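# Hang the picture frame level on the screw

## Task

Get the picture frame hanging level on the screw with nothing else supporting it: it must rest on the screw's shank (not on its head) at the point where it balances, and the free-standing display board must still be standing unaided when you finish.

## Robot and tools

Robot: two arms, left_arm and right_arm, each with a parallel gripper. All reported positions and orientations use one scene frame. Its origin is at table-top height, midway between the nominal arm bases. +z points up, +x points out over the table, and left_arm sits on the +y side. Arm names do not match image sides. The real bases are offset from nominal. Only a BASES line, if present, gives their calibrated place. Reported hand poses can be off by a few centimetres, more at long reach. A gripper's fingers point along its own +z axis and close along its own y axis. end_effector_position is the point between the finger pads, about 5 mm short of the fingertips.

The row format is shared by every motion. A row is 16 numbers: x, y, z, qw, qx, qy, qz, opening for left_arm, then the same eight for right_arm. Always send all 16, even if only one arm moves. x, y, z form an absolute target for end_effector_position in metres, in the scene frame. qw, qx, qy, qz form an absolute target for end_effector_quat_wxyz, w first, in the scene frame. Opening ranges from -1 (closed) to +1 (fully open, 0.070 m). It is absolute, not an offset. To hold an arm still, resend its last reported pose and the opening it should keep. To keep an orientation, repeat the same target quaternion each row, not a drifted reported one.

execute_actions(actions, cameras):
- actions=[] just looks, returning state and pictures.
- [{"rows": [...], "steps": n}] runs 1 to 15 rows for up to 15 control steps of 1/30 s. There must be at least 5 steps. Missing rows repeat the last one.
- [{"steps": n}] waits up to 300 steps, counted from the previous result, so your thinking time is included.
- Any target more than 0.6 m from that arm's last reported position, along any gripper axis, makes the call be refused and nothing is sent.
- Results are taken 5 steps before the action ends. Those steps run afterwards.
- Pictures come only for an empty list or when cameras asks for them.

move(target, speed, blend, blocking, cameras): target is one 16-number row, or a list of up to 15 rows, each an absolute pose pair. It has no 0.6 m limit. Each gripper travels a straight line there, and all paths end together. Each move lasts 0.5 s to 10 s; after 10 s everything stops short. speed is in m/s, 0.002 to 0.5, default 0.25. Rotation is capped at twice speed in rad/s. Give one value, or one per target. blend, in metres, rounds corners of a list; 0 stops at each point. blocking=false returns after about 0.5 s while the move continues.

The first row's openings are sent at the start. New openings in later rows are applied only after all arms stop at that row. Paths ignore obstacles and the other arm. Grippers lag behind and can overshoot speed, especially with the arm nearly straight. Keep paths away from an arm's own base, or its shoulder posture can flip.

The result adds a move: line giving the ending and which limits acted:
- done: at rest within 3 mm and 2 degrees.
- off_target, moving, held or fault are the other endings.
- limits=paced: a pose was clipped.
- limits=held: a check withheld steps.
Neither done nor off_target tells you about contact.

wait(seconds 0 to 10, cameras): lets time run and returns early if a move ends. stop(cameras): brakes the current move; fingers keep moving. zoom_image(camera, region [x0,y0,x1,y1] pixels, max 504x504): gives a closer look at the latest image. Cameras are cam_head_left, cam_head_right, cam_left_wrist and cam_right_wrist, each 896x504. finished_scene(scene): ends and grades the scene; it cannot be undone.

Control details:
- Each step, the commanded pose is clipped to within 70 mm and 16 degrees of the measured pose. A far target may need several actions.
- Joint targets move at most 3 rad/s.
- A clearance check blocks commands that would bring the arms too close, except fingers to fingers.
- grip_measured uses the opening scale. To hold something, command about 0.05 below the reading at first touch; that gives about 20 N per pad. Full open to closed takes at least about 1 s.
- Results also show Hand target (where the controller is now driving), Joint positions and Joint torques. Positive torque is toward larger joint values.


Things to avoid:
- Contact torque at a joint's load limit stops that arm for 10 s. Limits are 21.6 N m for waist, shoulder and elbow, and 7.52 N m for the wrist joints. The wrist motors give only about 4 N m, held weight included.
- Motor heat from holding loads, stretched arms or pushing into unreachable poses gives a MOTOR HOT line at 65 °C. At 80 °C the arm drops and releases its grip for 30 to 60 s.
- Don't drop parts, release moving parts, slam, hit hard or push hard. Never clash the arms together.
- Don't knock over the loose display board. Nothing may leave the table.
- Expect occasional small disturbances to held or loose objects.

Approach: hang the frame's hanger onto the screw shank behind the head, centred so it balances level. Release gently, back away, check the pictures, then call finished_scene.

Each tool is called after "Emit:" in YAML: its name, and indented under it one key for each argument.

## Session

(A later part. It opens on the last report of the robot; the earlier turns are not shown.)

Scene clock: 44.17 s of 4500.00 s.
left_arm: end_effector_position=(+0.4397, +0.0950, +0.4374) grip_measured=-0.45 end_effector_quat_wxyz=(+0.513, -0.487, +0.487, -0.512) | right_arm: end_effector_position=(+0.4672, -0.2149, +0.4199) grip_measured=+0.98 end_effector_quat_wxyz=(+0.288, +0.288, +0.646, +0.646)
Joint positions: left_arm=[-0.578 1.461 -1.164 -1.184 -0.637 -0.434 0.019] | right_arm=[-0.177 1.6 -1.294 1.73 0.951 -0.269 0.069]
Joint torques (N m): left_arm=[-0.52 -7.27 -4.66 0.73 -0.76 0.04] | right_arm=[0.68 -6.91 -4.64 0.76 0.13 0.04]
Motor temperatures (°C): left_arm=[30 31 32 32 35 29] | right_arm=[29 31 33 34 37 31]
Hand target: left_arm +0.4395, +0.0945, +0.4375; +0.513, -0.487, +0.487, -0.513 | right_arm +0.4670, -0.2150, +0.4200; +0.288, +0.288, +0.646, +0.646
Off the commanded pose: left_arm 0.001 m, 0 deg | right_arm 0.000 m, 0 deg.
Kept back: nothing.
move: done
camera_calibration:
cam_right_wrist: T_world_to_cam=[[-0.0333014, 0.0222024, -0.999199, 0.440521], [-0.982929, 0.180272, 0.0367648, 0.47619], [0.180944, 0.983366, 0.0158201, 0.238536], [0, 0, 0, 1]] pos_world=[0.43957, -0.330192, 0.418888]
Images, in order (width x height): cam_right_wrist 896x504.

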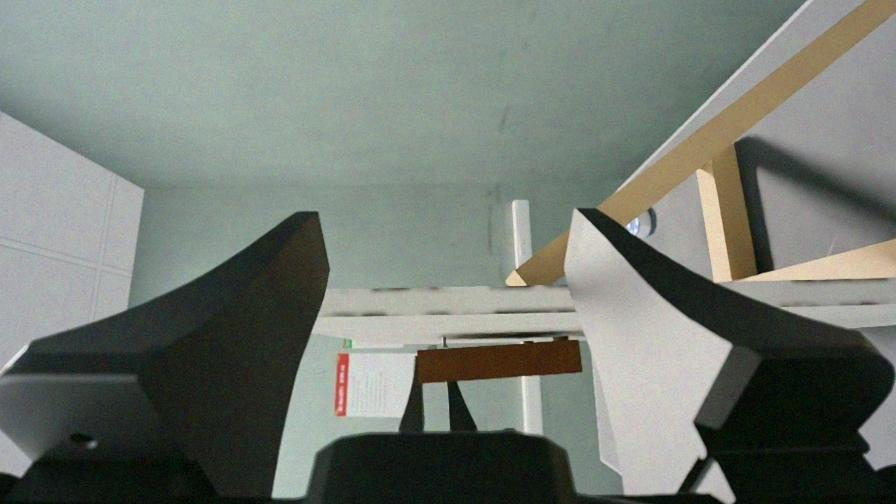

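Emit:
move:
  target: [0.4410, 0.0750, 0.4375, 0.5129, -0.4867, 0.4867, -0.5129, -0.525, 0.467, -0.215, 0.42, 0.2876, 0.2876, 0.6458, 0.6458, 1.0]
  speed: 0.03
  cameras: ["cam_right_wrist", "cam_head_left", "cam_head_right"]

Emit:
zoom_image:
  camera: "cam_right_wrist"
  region: [380, 310, 600, 430]

Emit:
zoom_image:
  camera: "cam_right_wrist"
  region: [420, 318, 480, 354]

Emit:
zoom_image:
  camera: "cam_head_right"
  region: [320, 0, 520, 120]

Emit:
zoom_image:
  camera: "cam_head_left"
  region: [320, 0, 520, 120]

Scene clock: 46.97 s of 4500.00 s.
left_arm: end_effector_position=(+0.4409, +0.0747, +0.4376) grip_measured=-0.45 end_effector_quat_wxyz=(+0.513, -0.487, +0.487, -0.513) | right_arm: end_effector_position=(+0.4672, -0.2149, +0.4199) grip_measured=+0.98 end_effector_quat_wxyz=(+0.288, +0.288, +0.646, +0.646)
Joint positions: left_arm=[-0.637 1.505 -1.21 -1.225 -0.689 -0.398 0.019] | right_arm=[-0.177 1.6 -1.294 1.73 0.951 -0.269 0.069]
Joint torques (N m): left_arm=[0.18 -6.44 -4.07 0.82 -0.87 0.06] | right_arm=[0.7 -6.89 -4.59 0.77 0.13 0.03]
Motor temperatures (°C): left_arm=[30 31 32 32 35 29] | right_arm=[29 31 33 34 37 31]
Hand target: left_arm +0.4410, +0.0750, +0.4375; +0.513, -0.487, +0.487, -0.513 | right_arm +0.4670, -0.2150, +0.4200; +0.288, +0.288, +0.646, +0.646
Off the commanded pose: left_arm 0.000 m, 0 deg | right_arm 0.000 m, 0 deg.
Kept back: nothing.
move: done
camera_calibration:
cam_right_wrist: T_world_to_cam=[[-0.0333014, 0.0222024, -0.999199, 0.440521], [-0.982929, 0.180272, 0.0367648, 0.47619], [0.180944, 0.983366, 0.0158201, 0.238536], [0, 0, 0, 1]] pos_world=[0.43957, -0.330192, 0.418888]
Images, in order (width x height): cam_head_left 896x504, cam_head_right 896x504, cam_right_wrist 896x504.

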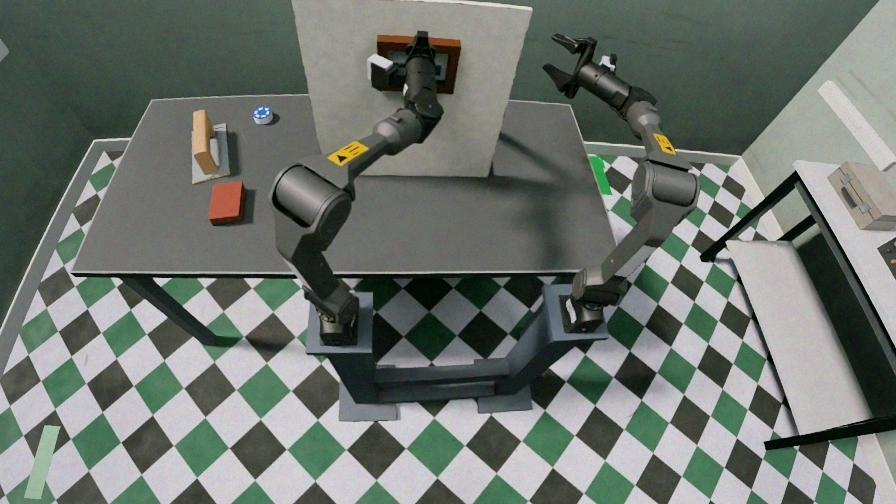

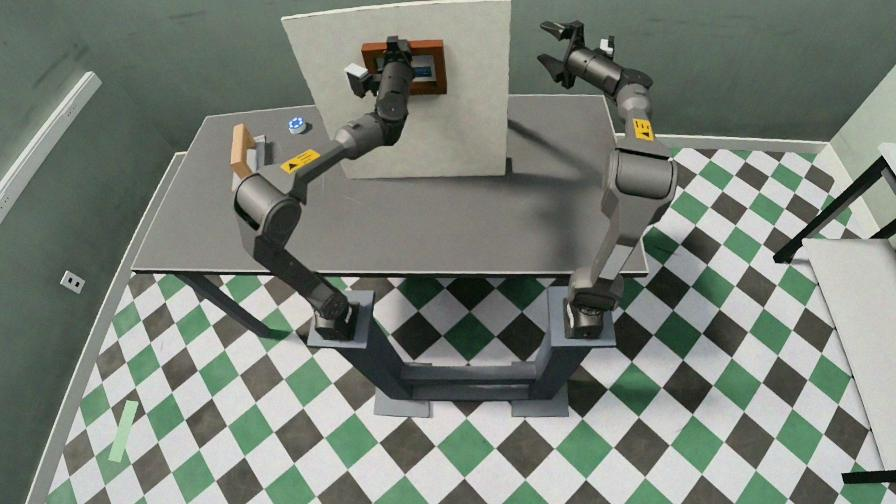

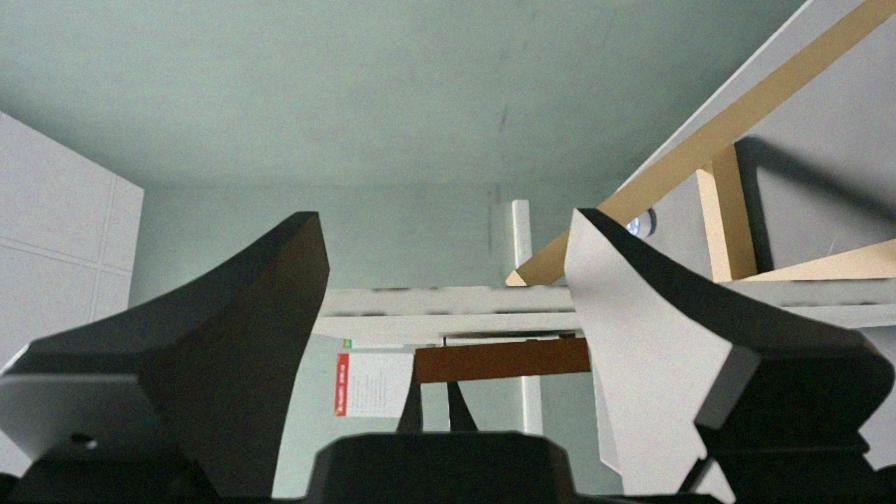

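Scaled by 2.291 from the camera's 896x504 image, which has a finer 1280x720 frame.

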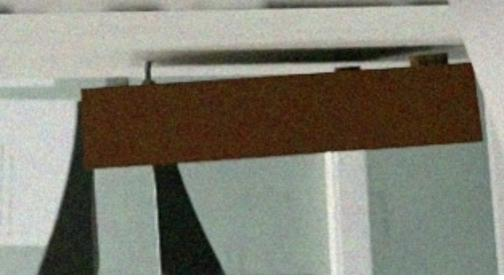

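Scaled by 8.400 from the camera's 896x504 image, which has a finer 1280x720 frame.

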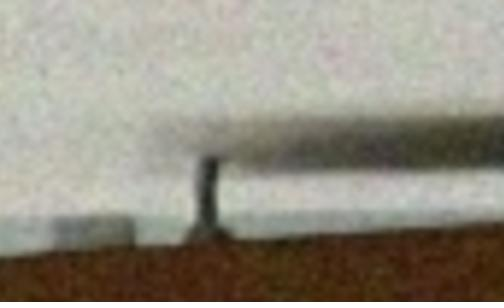

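Scaled by 2.520 from the camera's 896x504 image, which has a finer 1280x720 frame.

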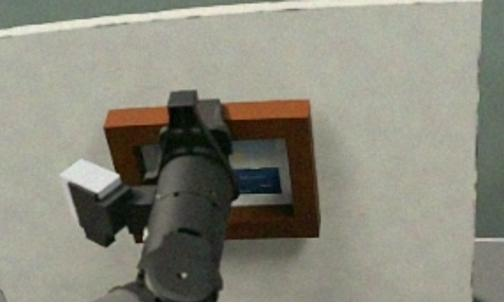

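Scaled by 2.520 from the camera's 896x504 image, which has a finer 1280x720 frame.

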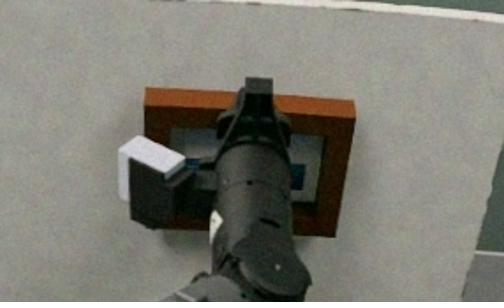

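Emit:
move:
  target: [0.4420, 0.0750, 0.4350, 0.5129, -0.4867, 0.4867, -0.5129, -0.525, 0.467, -0.215, 0.42, 0.2876, 0.2876, 0.6458, 0.6458, 1.0]
  speed: 0.01
  cameras: ["cam_right_wrist"]

Emit:
zoom_image:
  camera: "cam_right_wrist"
  region: [380, 310, 600, 430]

Emit:
zoom_image:
  camera: "cam_right_wrist"
  region: [420, 318, 480, 354]

Scene clock: 48.50 s of 4500.00 s.
left_arm: end_effector_position=(+0.4411, +0.0750, +0.4368) grip_measured=-0.45 end_effector_quat_wxyz=(+0.513, -0.486, +0.486, -0.514) | right_arm: end_effector_position=(+0.4672, -0.2149, +0.4199) grip_measured=+0.98 end_effector_quat_wxyz=(+0.288, +0.288, +0.646, +0.646)
Joint positions: left_arm=[-0.635 1.505 -1.205 -1.211 -0.69 -0.413 0.019] | right_arm=[-0.177 1.6 -1.294 1.73 0.951 -0.269 0.069]
Joint torques (N m): left_arm=[3.01 -3.15 -2.97 0.62 -0.83 -0.07] | right_arm=[0.75 -6.89 -4.63 0.77 0.15 0.02]
Motor temperatures (°C): left_arm=[30 31 32 32 35 29] | right_arm=[29 31 33 34 37 31]
Hand target: left_arm +0.4420, +0.0750, +0.4350; +0.513, -0.487, +0.487, -0.513 | right_arm +0.4670, -0.2150, +0.4200; +0.288, +0.288, +0.646, +0.646
Off the commanded pose: left_arm 0.002 m, 0 deg | right_arm 0.000 m, 0 deg.
Kept back: nothing.
move: done
camera_calibration:
cam_right_wrist: T_world_to_cam=[[-0.0333014, 0.0222024, -0.999199, 0.440521], [-0.982929, 0.180272, 0.0367648, 0.47619], [0.180944, 0.983366, 0.0158201, 0.238536], [0, 0, 0, 1]] pos_world=[0.43957, -0.330192, 0.418888]
Images, in order (width x height): cam_right_wrist 896x504.

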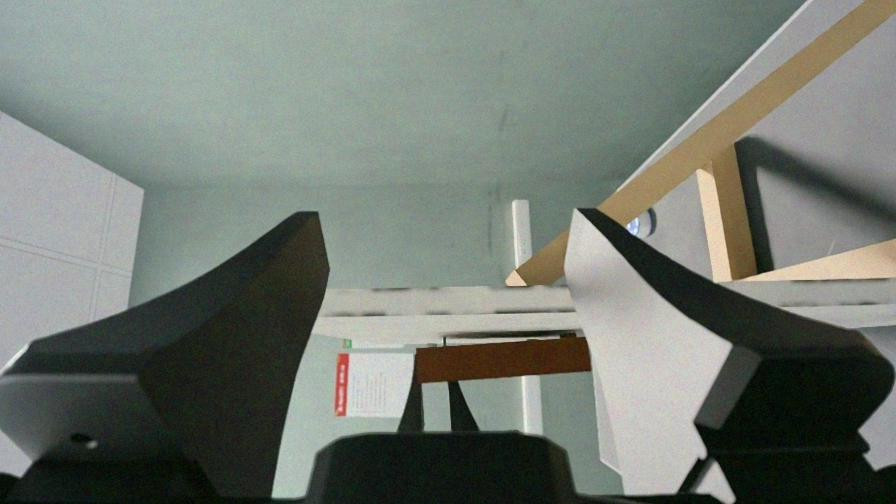

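Scaled by 2.291 from the camera's 896x504 image, which has a finer 1280x720 frame.

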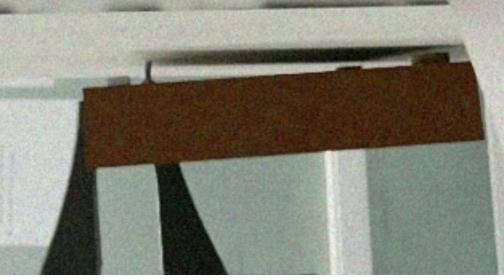

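Scaled by 8.400 from the camera's 896x504 image, which has a finer 1280x720 frame.

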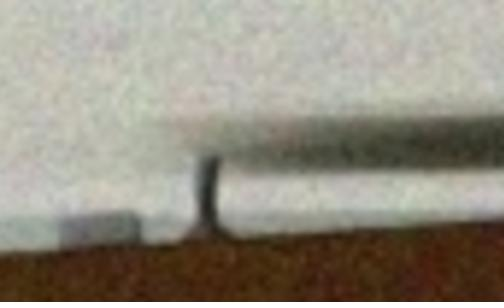

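Emit:
move:
  target: [0.4425, 0.0750, 0.4335, 0.5129, -0.4867, 0.4867, -0.5129, -0.525, 0.467, -0.215, 0.42, 0.2876, 0.2876, 0.6458, 0.6458, 1.0]
  speed: 0.01
  cameras: ["cam_right_wrist"]

Emit:
zoom_image:
  camera: "cam_right_wrist"
  region: [380, 310, 600, 430]

Emit:
zoom_image:
  camera: "cam_right_wrist"
  region: [420, 318, 480, 354]

Scene clock: 49.57 s of 4500.00 s.
left_arm: end_effector_position=(+0.4423, +0.0749, +0.4339) grip_measured=-0.45 end_effector_quat_wxyz=(+0.513, -0.487, +0.486, -0.513) | right_arm: end_effector_position=(+0.4672, -0.2149, +0.4199) grip_measured=+0.98 end_effector_quat_wxyz=(+0.288, +0.288, +0.646, +0.646)
Joint positions: left_arm=[-0.633 1.509 -1.201 -1.205 -0.691 -0.423 0.019] | right_arm=[-0.177 1.6 -1.294 1.73 0.951 -0.269 0.069]
Joint torques (N m): left_arm=[4.19 -1.7 -2.35 0.38 -0.52 -0.14] | right_arm=[0.68 -6.85 -4.63 0.78 0.14 0]
Motor temperatures (°C): left_arm=[30 31 32 32 35 29] | right_arm=[29 31 33 34 37 31]
Hand target: left_arm +0.4425, +0.0750, +0.4335; +0.513, -0.487, +0.487, -0.513 | right_arm +0.4670, -0.2150, +0.4200; +0.288, +0.288, +0.646, +0.646
Off the commanded pose: left_arm 0.001 m, 0 deg | right_arm 0.000 m, 0 deg.
Kept back: nothing.
move: done
camera_calibration:
cam_right_wrist: T_world_to_cam=[[-0.0333014, 0.0222024, -0.999199, 0.440521], [-0.982929, 0.180272, 0.0367648, 0.47619], [0.180944, 0.983366, 0.0158201, 0.238536], [0, 0, 0, 1]] pos_world=[0.43957, -0.330192, 0.418888]
Images, in order (width x height): cam_right_wrist 896x504.

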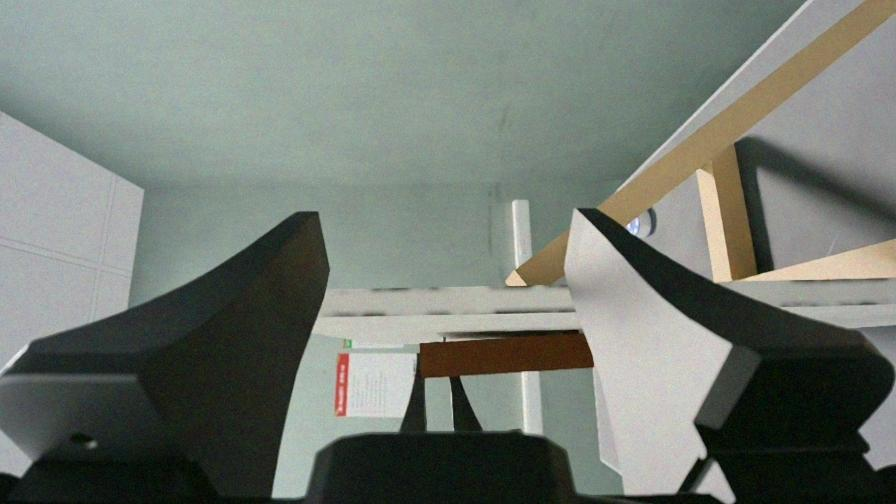

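Scaled by 2.291 from the camera's 896x504 image, which has a finer 1280x720 frame.

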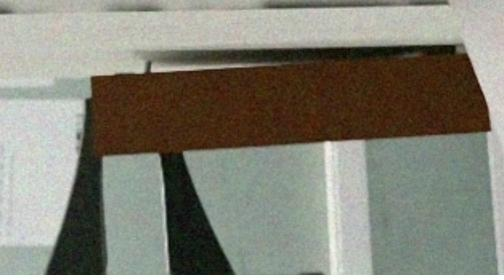

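Scaled by 8.400 from the camera's 896x504 image, which has a finer 1280x720 frame.

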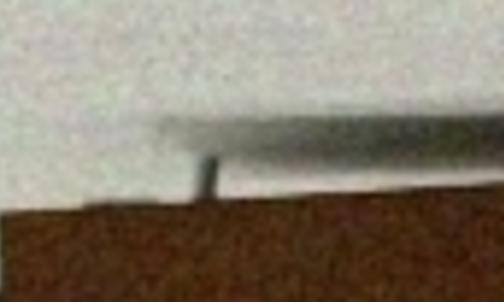

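Emit:
execute_actions:
  actions: []
  cameras: ["all"]

Emit:
zoom_image:
  camera: "cam_head_right"
  region: [320, 0, 520, 120]

Emit:
zoom_image:
  camera: "cam_head_left"
  region: [320, 0, 520, 120]

Scene clock: 50.17 s of 4500.00 s.
left_arm: end_effector_position=(+0.4424, +0.0748, +0.4335) grip_measured=-0.45 end_effector_quat_wxyz=(+0.513, -0.487, +0.487, -0.513) | right_arm: end_effector_position=(+0.4672, -0.2149, +0.4199) grip_measured=+0.98 end_effector_quat_wxyz=(+0.288, +0.288, +0.646, +0.646)
Joint positions: left_arm=[-0.633 1.51 -1.201 -1.205 -0.691 -0.423 0.019] | right_arm=[-0.177 1.6 -1.294 1.73 0.951 -0.269 0.069]
Joint torques (N m): left_arm=[4.65 -1.36 -2.37 0.2 -0.44 -0.13] | right_arm=[0.65 -6.86 -4.61 0.78 0.15 0.01]
Motor temperatures (°C): left_arm=[30 31 32 32 35 29] | right_arm=[29 31 33 34 37 31]
Hand target: left_arm +0.4425, +0.0750, +0.4335; +0.513, -0.487, +0.487, -0.513 | right_arm +0.4670, -0.2150, +0.4200; +0.288, +0.288, +0.646, +0.646
Off the commanded pose: left_arm 0.000 m, 0 deg | right_arm 0.000 m, 0 deg.
Steps of this call (1-18: nothing new was sent). Readings (end_effector_position of left_arm | right_arm):
1: (+0.4423, +0.0749, +0.4339) | (+0.4672, -0.2149, +0.4199)
2: (+0.4423, +0.0749, +0.4339) | (+0.4672, -0.2149, +0.4199)
4: (+0.4423, +0.0749, +0.4339) | (+0.4672, -0.2149, +0.4199)
8: (+0.4423, +0.0749, +0.4339) | (+0.4672, -0.2149, +0.4199)
18: the state above
camera_calibration:
cam_left_wrist: T_world_to_cam=[[-0.0289807, -0.0108929, 0.999521, -0.416126], [-0.559926, -0.828158, -0.0252601, 0.321199], [0.828036, -0.560389, 0.0179013, -0.210507], [0, 0, 0, 1]] pos_world=[0.342095, 0.143505, 0.427808]
cam_right_wrist: T_world_to_cam=[[-0.0333014, 0.0222024, -0.999199, 0.440521], [-0.982929, 0.180272, 0.0367648, 0.47619], [0.180944, 0.983366, 0.0158201, 0.238536], [0, 0, 0, 1]] pos_world=[0.43957, -0.330192, 0.418888]

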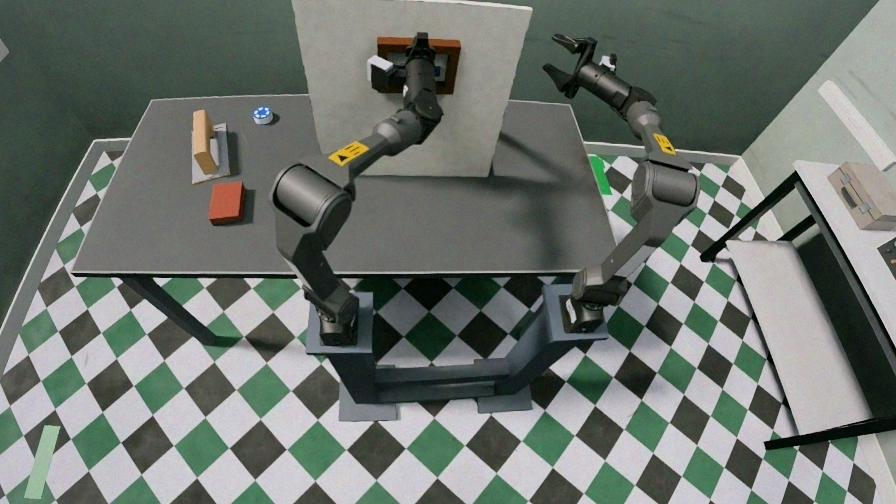

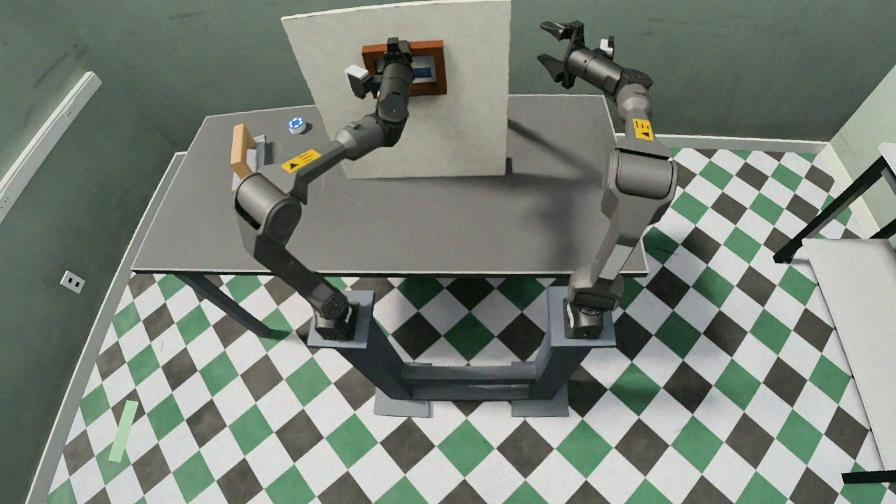

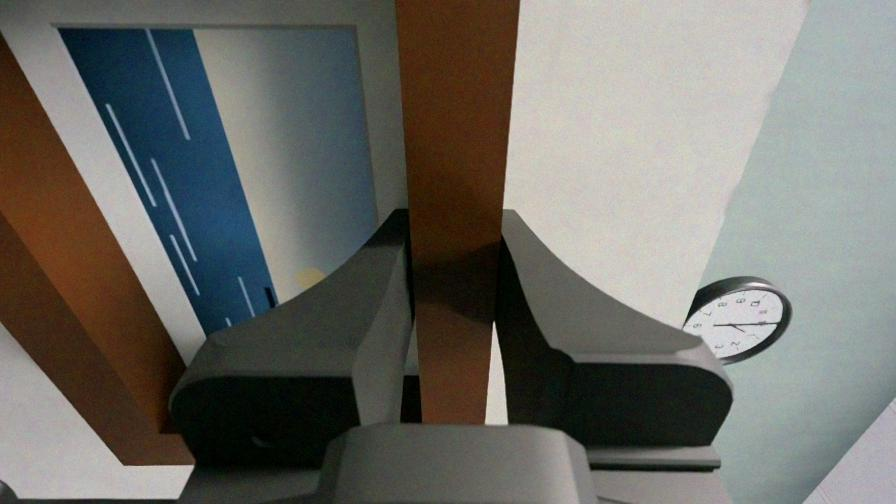

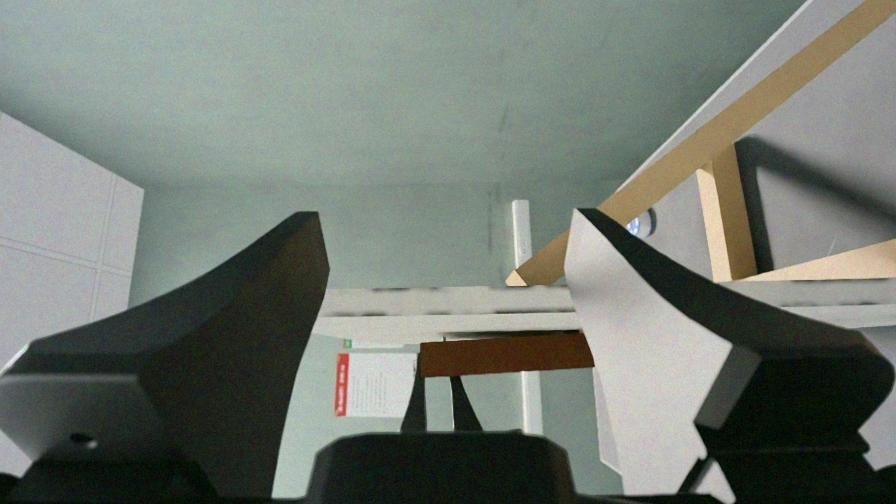

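Scaled by 2.520 from the camera's 896x504 image, which has a finer 1280x720 frame.

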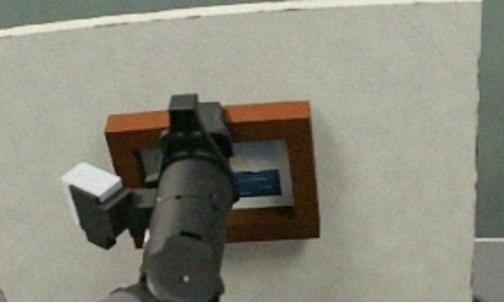

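Scaled by 2.520 from the camera's 896x504 image, which has a finer 1280x720 frame.

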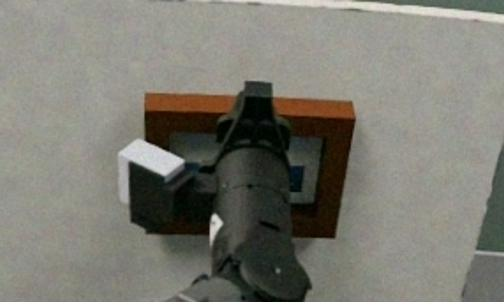

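Emit:
move:
  target: [0.4419, 0.0750, 0.4310, 0.5129, -0.4867, 0.4867, -0.5129, -0.525, 0.467, -0.215, 0.42, 0.2876, 0.2876, 0.6458, 0.6458, 1.0]
  speed: 0.01
  cameras: ["cam_right_wrist"]

Emit:
zoom_image:
  camera: "cam_right_wrist"
  region: [380, 310, 600, 430]

Emit:
zoom_image:
  camera: "cam_right_wrist"
  region: [420, 318, 480, 354]

Scene clock: 52.37 s of 4500.00 s.
left_arm: end_effector_position=(+0.4423, +0.0749, +0.4305) grip_measured=-0.45 end_effector_quat_wxyz=(+0.513, -0.487, +0.487, -0.513) | right_arm: end_effector_position=(+0.4672, -0.2149, +0.4199) grip_measured=+0.98 end_effector_quat_wxyz=(+0.288, +0.288, +0.646, +0.646)
Joint positions: left_arm=[-0.633 1.511 -1.19 -1.194 -0.695 -0.437 0.019] | right_arm=[-0.177 1.6 -1.294 1.73 0.951 -0.269 0.069]
Joint torques (N m): left_arm=[2.4 -3.67 -2.55 0.38 -1.03 -0.06] | right_arm=[0.69 -6.82 -4.59 0.79 0.16 -0.01]
Motor temperatures (°C): left_arm=[30 31 32 32 35 29] | right_arm=[29 31 33 34 37 31]
Hand target: left_arm +0.4419, +0.0750, +0.4310; +0.513, -0.487, +0.487, -0.513 | right_arm +0.4670, -0.2150, +0.4200; +0.288, +0.288, +0.646, +0.646
Off the commanded pose: left_arm 0.001 m, 0 deg | right_arm 0.000 m, 0 deg.
Kept back: nothing.
move: done
camera_calibration:
cam_right_wrist: T_world_to_cam=[[-0.0333014, 0.0222024, -0.999199, 0.440521], [-0.982929, 0.180272, 0.0367648, 0.47619], [0.180944, 0.983366, 0.0158201, 0.238536], [0, 0, 0, 1]] pos_world=[0.43957, -0.330192, 0.418888]
Images, in order (width x height): cam_right_wrist 896x504.

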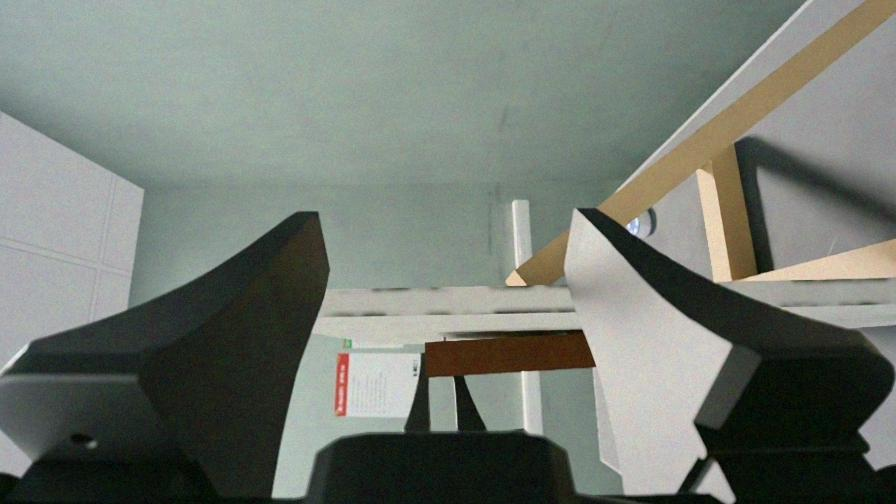

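Scaled by 2.291 from the camera's 896x504 image, which has a finer 1280x720 frame.

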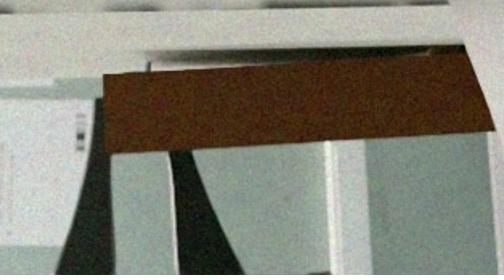

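Scaled by 8.400 from the camera's 896x504 image, which has a finer 1280x720 frame.

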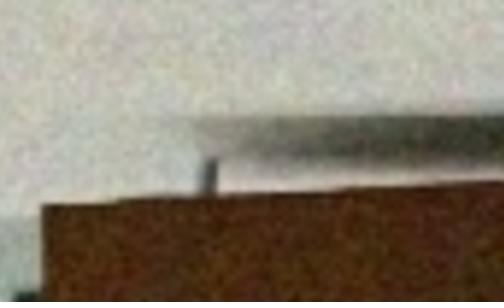

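Emit:
move:
  target: [0.4419, 0.0750, 0.4295, 0.5129, -0.4867, 0.4867, -0.5129, -0.525, 0.467, -0.215, 0.42, 0.2876, 0.2876, 0.6458, 0.6458, 1.0]
  speed: 0.01
  cameras: ["cam_right_wrist", "cam_left_wrist"]

Emit:
zoom_image:
  camera: "cam_right_wrist"
  region: [380, 310, 600, 430]

Emit:
zoom_image:
  camera: "cam_right_wrist"
  region: [420, 318, 480, 354]

Scene clock: 53.33 s of 4500.00 s.
left_arm: end_effector_position=(+0.4420, +0.0747, +0.4296) grip_measured=-0.45 end_effector_quat_wxyz=(+0.513, -0.486, +0.487, -0.513) | right_arm: end_effector_position=(+0.4672, -0.2149, +0.4199) grip_measured=+0.98 end_effector_quat_wxyz=(+0.288, +0.288, +0.646, +0.646)
Joint positions: left_arm=[-0.634 1.511 -1.186 -1.187 -0.697 -0.445 0.019] | right_arm=[-0.177 1.6 -1.294 1.73 0.951 -0.269 0.069]
Joint torques (N m): left_arm=[1.24 -5.21 -0.88 -0.27 -1.14 -0.17] | right_arm=[0.68 -6.81 -4.61 0.79 0.16 -0.01]
Motor temperatures (°C): left_arm=[30 31 32 32 35 29] | right_arm=[29 31 33 34 37 31]
Hand target: left_arm +0.4419, +0.0750, +0.4295; +0.513, -0.487, +0.487, -0.513 | right_arm +0.4670, -0.2150, +0.4200; +0.288, +0.288, +0.646, +0.646
Off the commanded pose: left_arm 0.000 m, 0 deg | right_arm 0.000 m, 0 deg.
Kept back: nothing.
move: done
camera_calibration:
cam_left_wrist: T_world_to_cam=[[-0.0296025, -0.011957, 0.99949, -0.411893], [-0.56005, -0.828035, -0.0264932, 0.321406], [0.82793, -0.560549, 0.0178153, -0.210026], [0, 0, 0, 1]] pos_world=[0.341697, 0.143481, 0.42394]
cam_right_wrist: T_world_to_cam=[[-0.0333014, 0.0222024, -0.999199, 0.440521], [-0.982929, 0.180272, 0.0367648, 0.47619], [0.180944, 0.983366, 0.0158201, 0.238536], [0, 0, 0, 1]] pos_world=[0.43957, -0.330192, 0.418888]
Images, in order (width x height): cam_left_wrist 896x504, cam_right_wrist 896x504.

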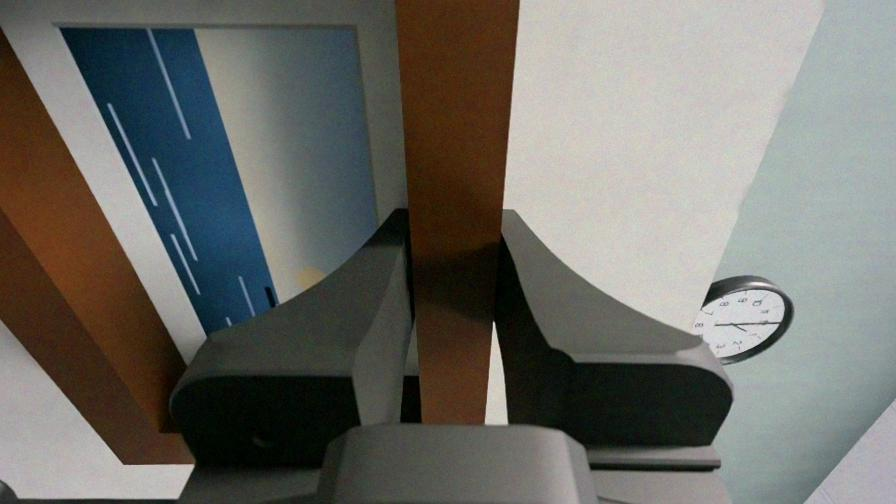

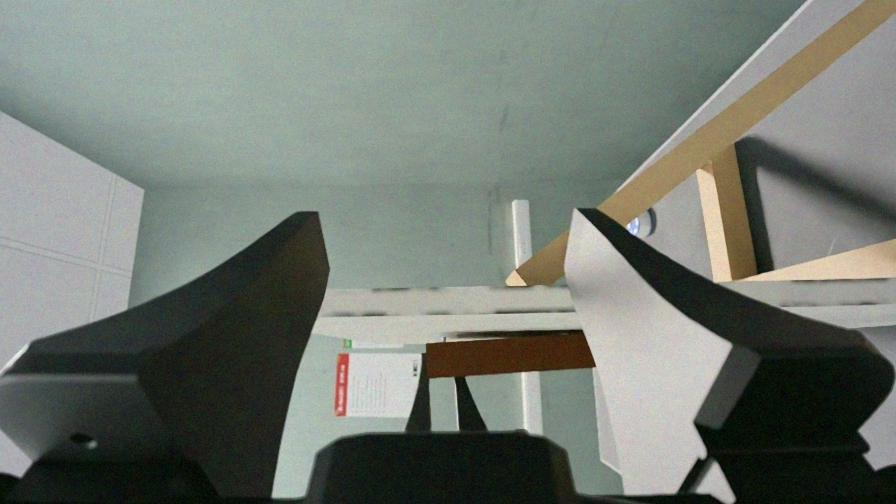

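Scaled by 2.291 from the camera's 896x504 image, which has a finer 1280x720 frame.

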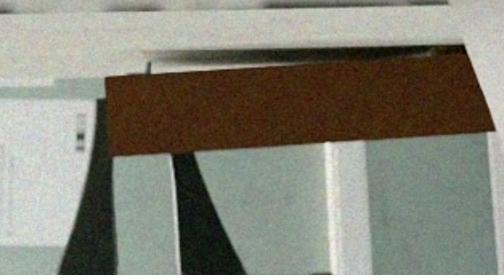

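Scaled by 8.400 from the camera's 896x504 image, which has a finer 1280x720 frame.

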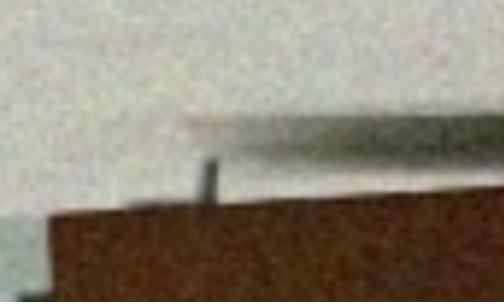

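Emit:
move:
  target: [0.4415, 0.0750, 0.4285, 0.5129, -0.4867, 0.4867, -0.5129, -0.525, 0.467, -0.215, 0.42, 0.2876, 0.2876, 0.6458, 0.6458, 1.0]
  speed: 0.01
  cameras: ["cam_right_wrist", "cam_head_left", "cam_head_right"]

Emit:
zoom_image:
  camera: "cam_right_wrist"
  region: [380, 310, 600, 430]

Emit:
zoom_image:
  camera: "cam_right_wrist"
  region: [420, 318, 480, 354]

Emit:
zoom_image:
  camera: "cam_head_left"
  region: [320, 0, 520, 120]

Scene clock: 55.17 s of 4500.00 s.
left_arm: end_effector_position=(+0.4414, +0.0749, +0.4290) grip_measured=-0.45 end_effector_quat_wxyz=(+0.513, -0.486, +0.487, -0.513) | right_arm: end_effector_position=(+0.4672, -0.2149, +0.4199) grip_measured=+0.98 end_effector_quat_wxyz=(+0.288, +0.288, +0.646, +0.646)
Joint positions: left_arm=[-0.635 1.509 -1.181 -1.184 -0.699 -0.45 0.019] | right_arm=[-0.177 1.6 -1.294 1.73 0.951 -0.269 0.069]
Joint torques (N m): left_arm=[3.25 -4.56 0.95 -0.99 -1.6 -0.18] | right_arm=[0.72 -6.81 -4.58 0.8 0.17 -0.03]
Motor temperatures (°C): left_arm=[30 31 32 32 35 29] | right_arm=[29 31 33 34 37 31]
Hand target: left_arm +0.4415, +0.0750, +0.4285; +0.513, -0.487, +0.487, -0.513 | right_arm +0.4670, -0.2150, +0.4200; +0.288, +0.288, +0.646, +0.646
Off the commanded pose: left_arm 0.001 m, 0 deg | right_arm 0.000 m, 0 deg.
Kept back: nothing.
move: done
camera_calibration:
cam_right_wrist: T_world_to_cam=[[-0.0333014, 0.0222024, -0.999199, 0.440521], [-0.982929, 0.180272, 0.0367648, 0.47619], [0.180944, 0.983366, 0.0158201, 0.238536], [0, 0, 0, 1]] pos_world=[0.43957, -0.330192, 0.418888]
Images, in order (width x height): cam_head_left 896x504, cam_head_right 896x504, cam_right_wrist 896x504.

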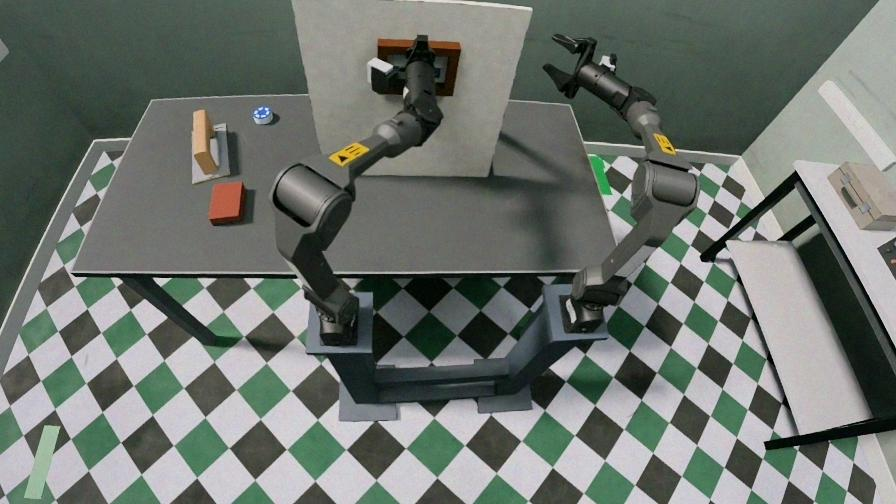

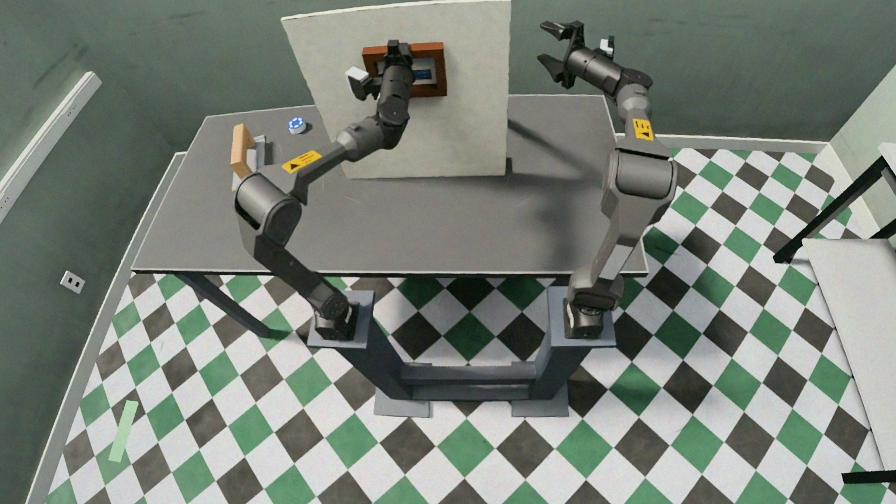

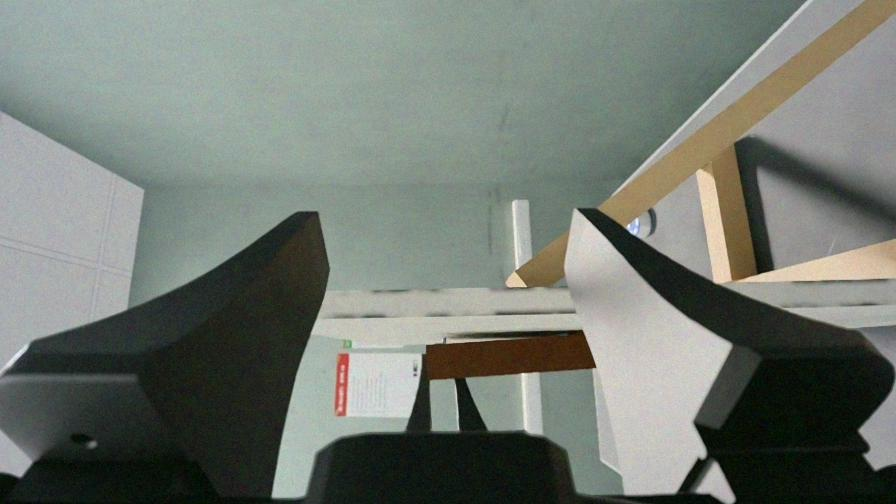

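Scaled by 2.291 from the camera's 896x504 image, which has a finer 1280x720 frame.

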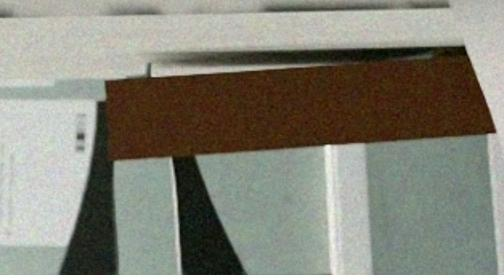

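Scaled by 8.400 from the camera's 896x504 image, which has a finer 1280x720 frame.

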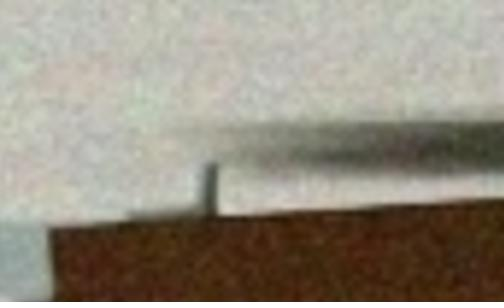

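Scaled by 2.520 from the camera's 896x504 image, which has a finer 1280x720 frame.

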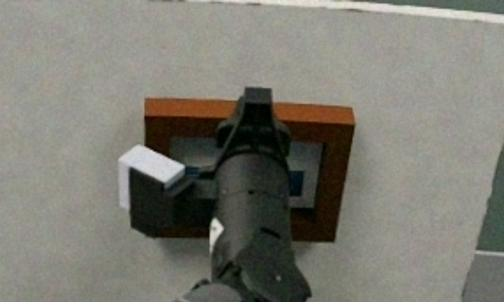

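Emit:
move:
  target: [0.4405, 0.0750, 0.4293, 0.5129, -0.4867, 0.4867, -0.5129, -0.50, 0.467, -0.215, 0.42, 0.2876, 0.2876, 0.6458, 0.6458, 1.0]
  speed: 0.01
  cameras: ["cam_right_wrist"]

Emit:
zoom_image:
  camera: "cam_right_wrist"
  region: [380, 310, 600, 430]

Emit:
zoom_image:
  camera: "cam_right_wrist"
  region: [420, 318, 480, 354]

Scene clock: 56.43 s of 4500.00 s.
left_arm: end_effector_position=(+0.4407, +0.0749, +0.4289) grip_measured=-0.45 end_effector_quat_wxyz=(+0.513, -0.487, +0.487, -0.513) | right_arm: end_effector_position=(+0.4672, -0.2149, +0.4199) grip_measured=+0.98 end_effector_quat_wxyz=(+0.288, +0.288, +0.646, +0.646)
Joint positions: left_arm=[-0.637 1.507 -1.18 -1.189 -0.7 -0.445 0.019] | right_arm=[-0.177 1.6 -1.294 1.73 0.951 -0.269 0.069]
Joint torques (N m): left_arm=[3.37 -4.6 1.24 -1.22 -1.38 0.01] | right_arm=[0.69 -6.8 -4.56 0.8 0.18 -0.03]
Motor temperatures (°C): left_arm=[30 31 32 32 35 29] | right_arm=[29 31 33 34 37 31]
Hand target: left_arm +0.4405, +0.0750, +0.4293; +0.513, -0.487, +0.487, -0.513 | right_arm +0.4670, -0.2150, +0.4200; +0.288, +0.288, +0.646, +0.646
Off the commanded pose: left_arm 0.000 m, 0 deg | right_arm 0.000 m, 0 deg.
Kept back: nothing.
move: done
camera_calibration:
cam_right_wrist: T_world_to_cam=[[-0.0333014, 0.0222024, -0.999199, 0.440521], [-0.982929, 0.180272, 0.0367648, 0.47619], [0.180944, 0.983366, 0.0158201, 0.238536], [0, 0, 0, 1]] pos_world=[0.43957, -0.330192, 0.418888]
Images, in order (width x height): cam_right_wrist 896x504.

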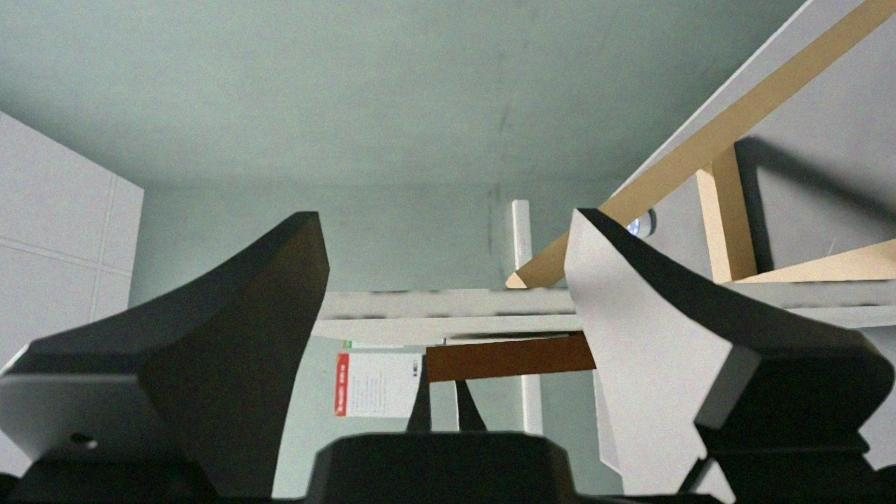

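Scaled by 2.291 from the camera's 896x504 image, which has a finer 1280x720 frame.

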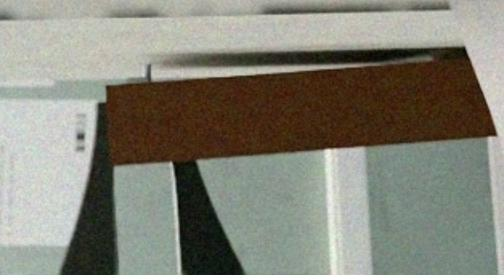

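Scaled by 8.400 from the camera's 896x504 image, which has a finer 1280x720 frame.

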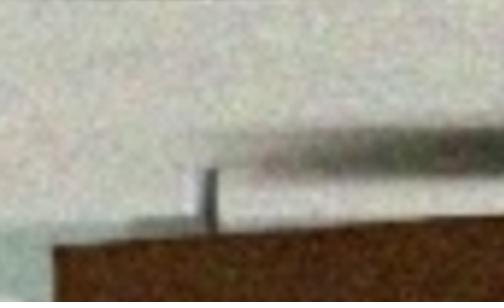

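Emit:
move:
  target: [0.4405, 0.0750, 0.4303, 0.5129, -0.4867, 0.4867, -0.5129, -0.50, 0.467, -0.215, 0.42, 0.2876, 0.2876, 0.6458, 0.6458, 1.0]
  speed: 0.01
  cameras: ["cam_right_wrist"]

Emit:
zoom_image:
  camera: "cam_right_wrist"
  region: [420, 318, 480, 354]

Scene clock: 57.47 s of 4500.00 s.
left_arm: end_effector_position=(+0.4408, +0.0752, +0.4290) grip_measured=-0.45 end_effector_quat_wxyz=(+0.513, -0.487, +0.487, -0.512) | right_arm: end_effector_position=(+0.4672, -0.2149, +0.4199) grip_measured=+0.98 end_effector_quat_wxyz=(+0.288, +0.288, +0.646, +0.646)
Joint positions: left_arm=[-0.637 1.507 -1.182 -1.194 -0.7 -0.44 0.019] | right_arm=[-0.177 1.6 -1.294 1.73 0.951 -0.269 0.069]
Joint torques (N m): left_arm=[3.18 -4.81 -1.47 -0.59 -1.21 0.02] | right_arm=[0.72 -6.75 -4.59 0.81 0.19 -0.04]
Motor temperatures (°C): left_arm=[30 31 32 32 35 29] | right_arm=[29 31 33 34 37 31]
Hand target: left_arm +0.4405, +0.0750, +0.4303; +0.513, -0.487, +0.487, -0.513 | right_arm +0.4670, -0.2150, +0.4200; +0.288, +0.288, +0.646, +0.646
Off the commanded pose: left_arm 0.001 m, 0 deg | right_arm 0.000 m, 0 deg.
Kept back: nothing.
move: done
camera_calibration:
cam_right_wrist: T_world_to_cam=[[-0.0333014, 0.0222024, -0.999199, 0.440521], [-0.982929, 0.180272, 0.0367648, 0.47619], [0.180944, 0.983366, 0.0158201, 0.238536], [0, 0, 0, 1]] pos_world=[0.43957, -0.330192, 0.418888]
Images, in order (width x height): cam_right_wrist 896x504.

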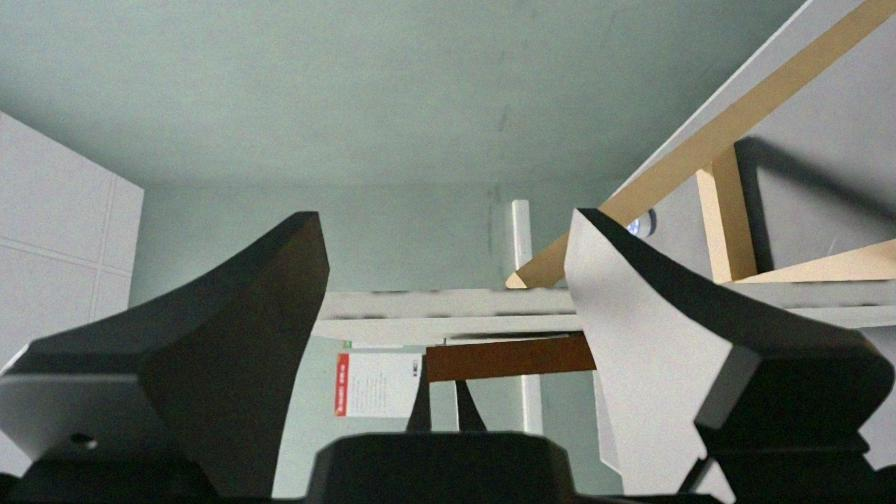

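Scaled by 8.400 from the camera's 896x504 image, which has a finer 1280x720 frame.

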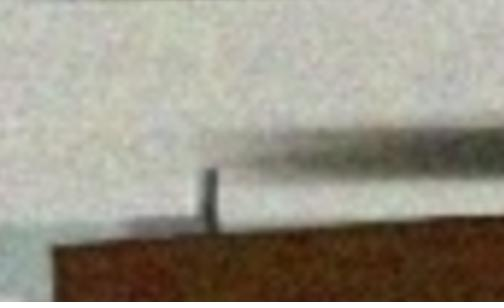

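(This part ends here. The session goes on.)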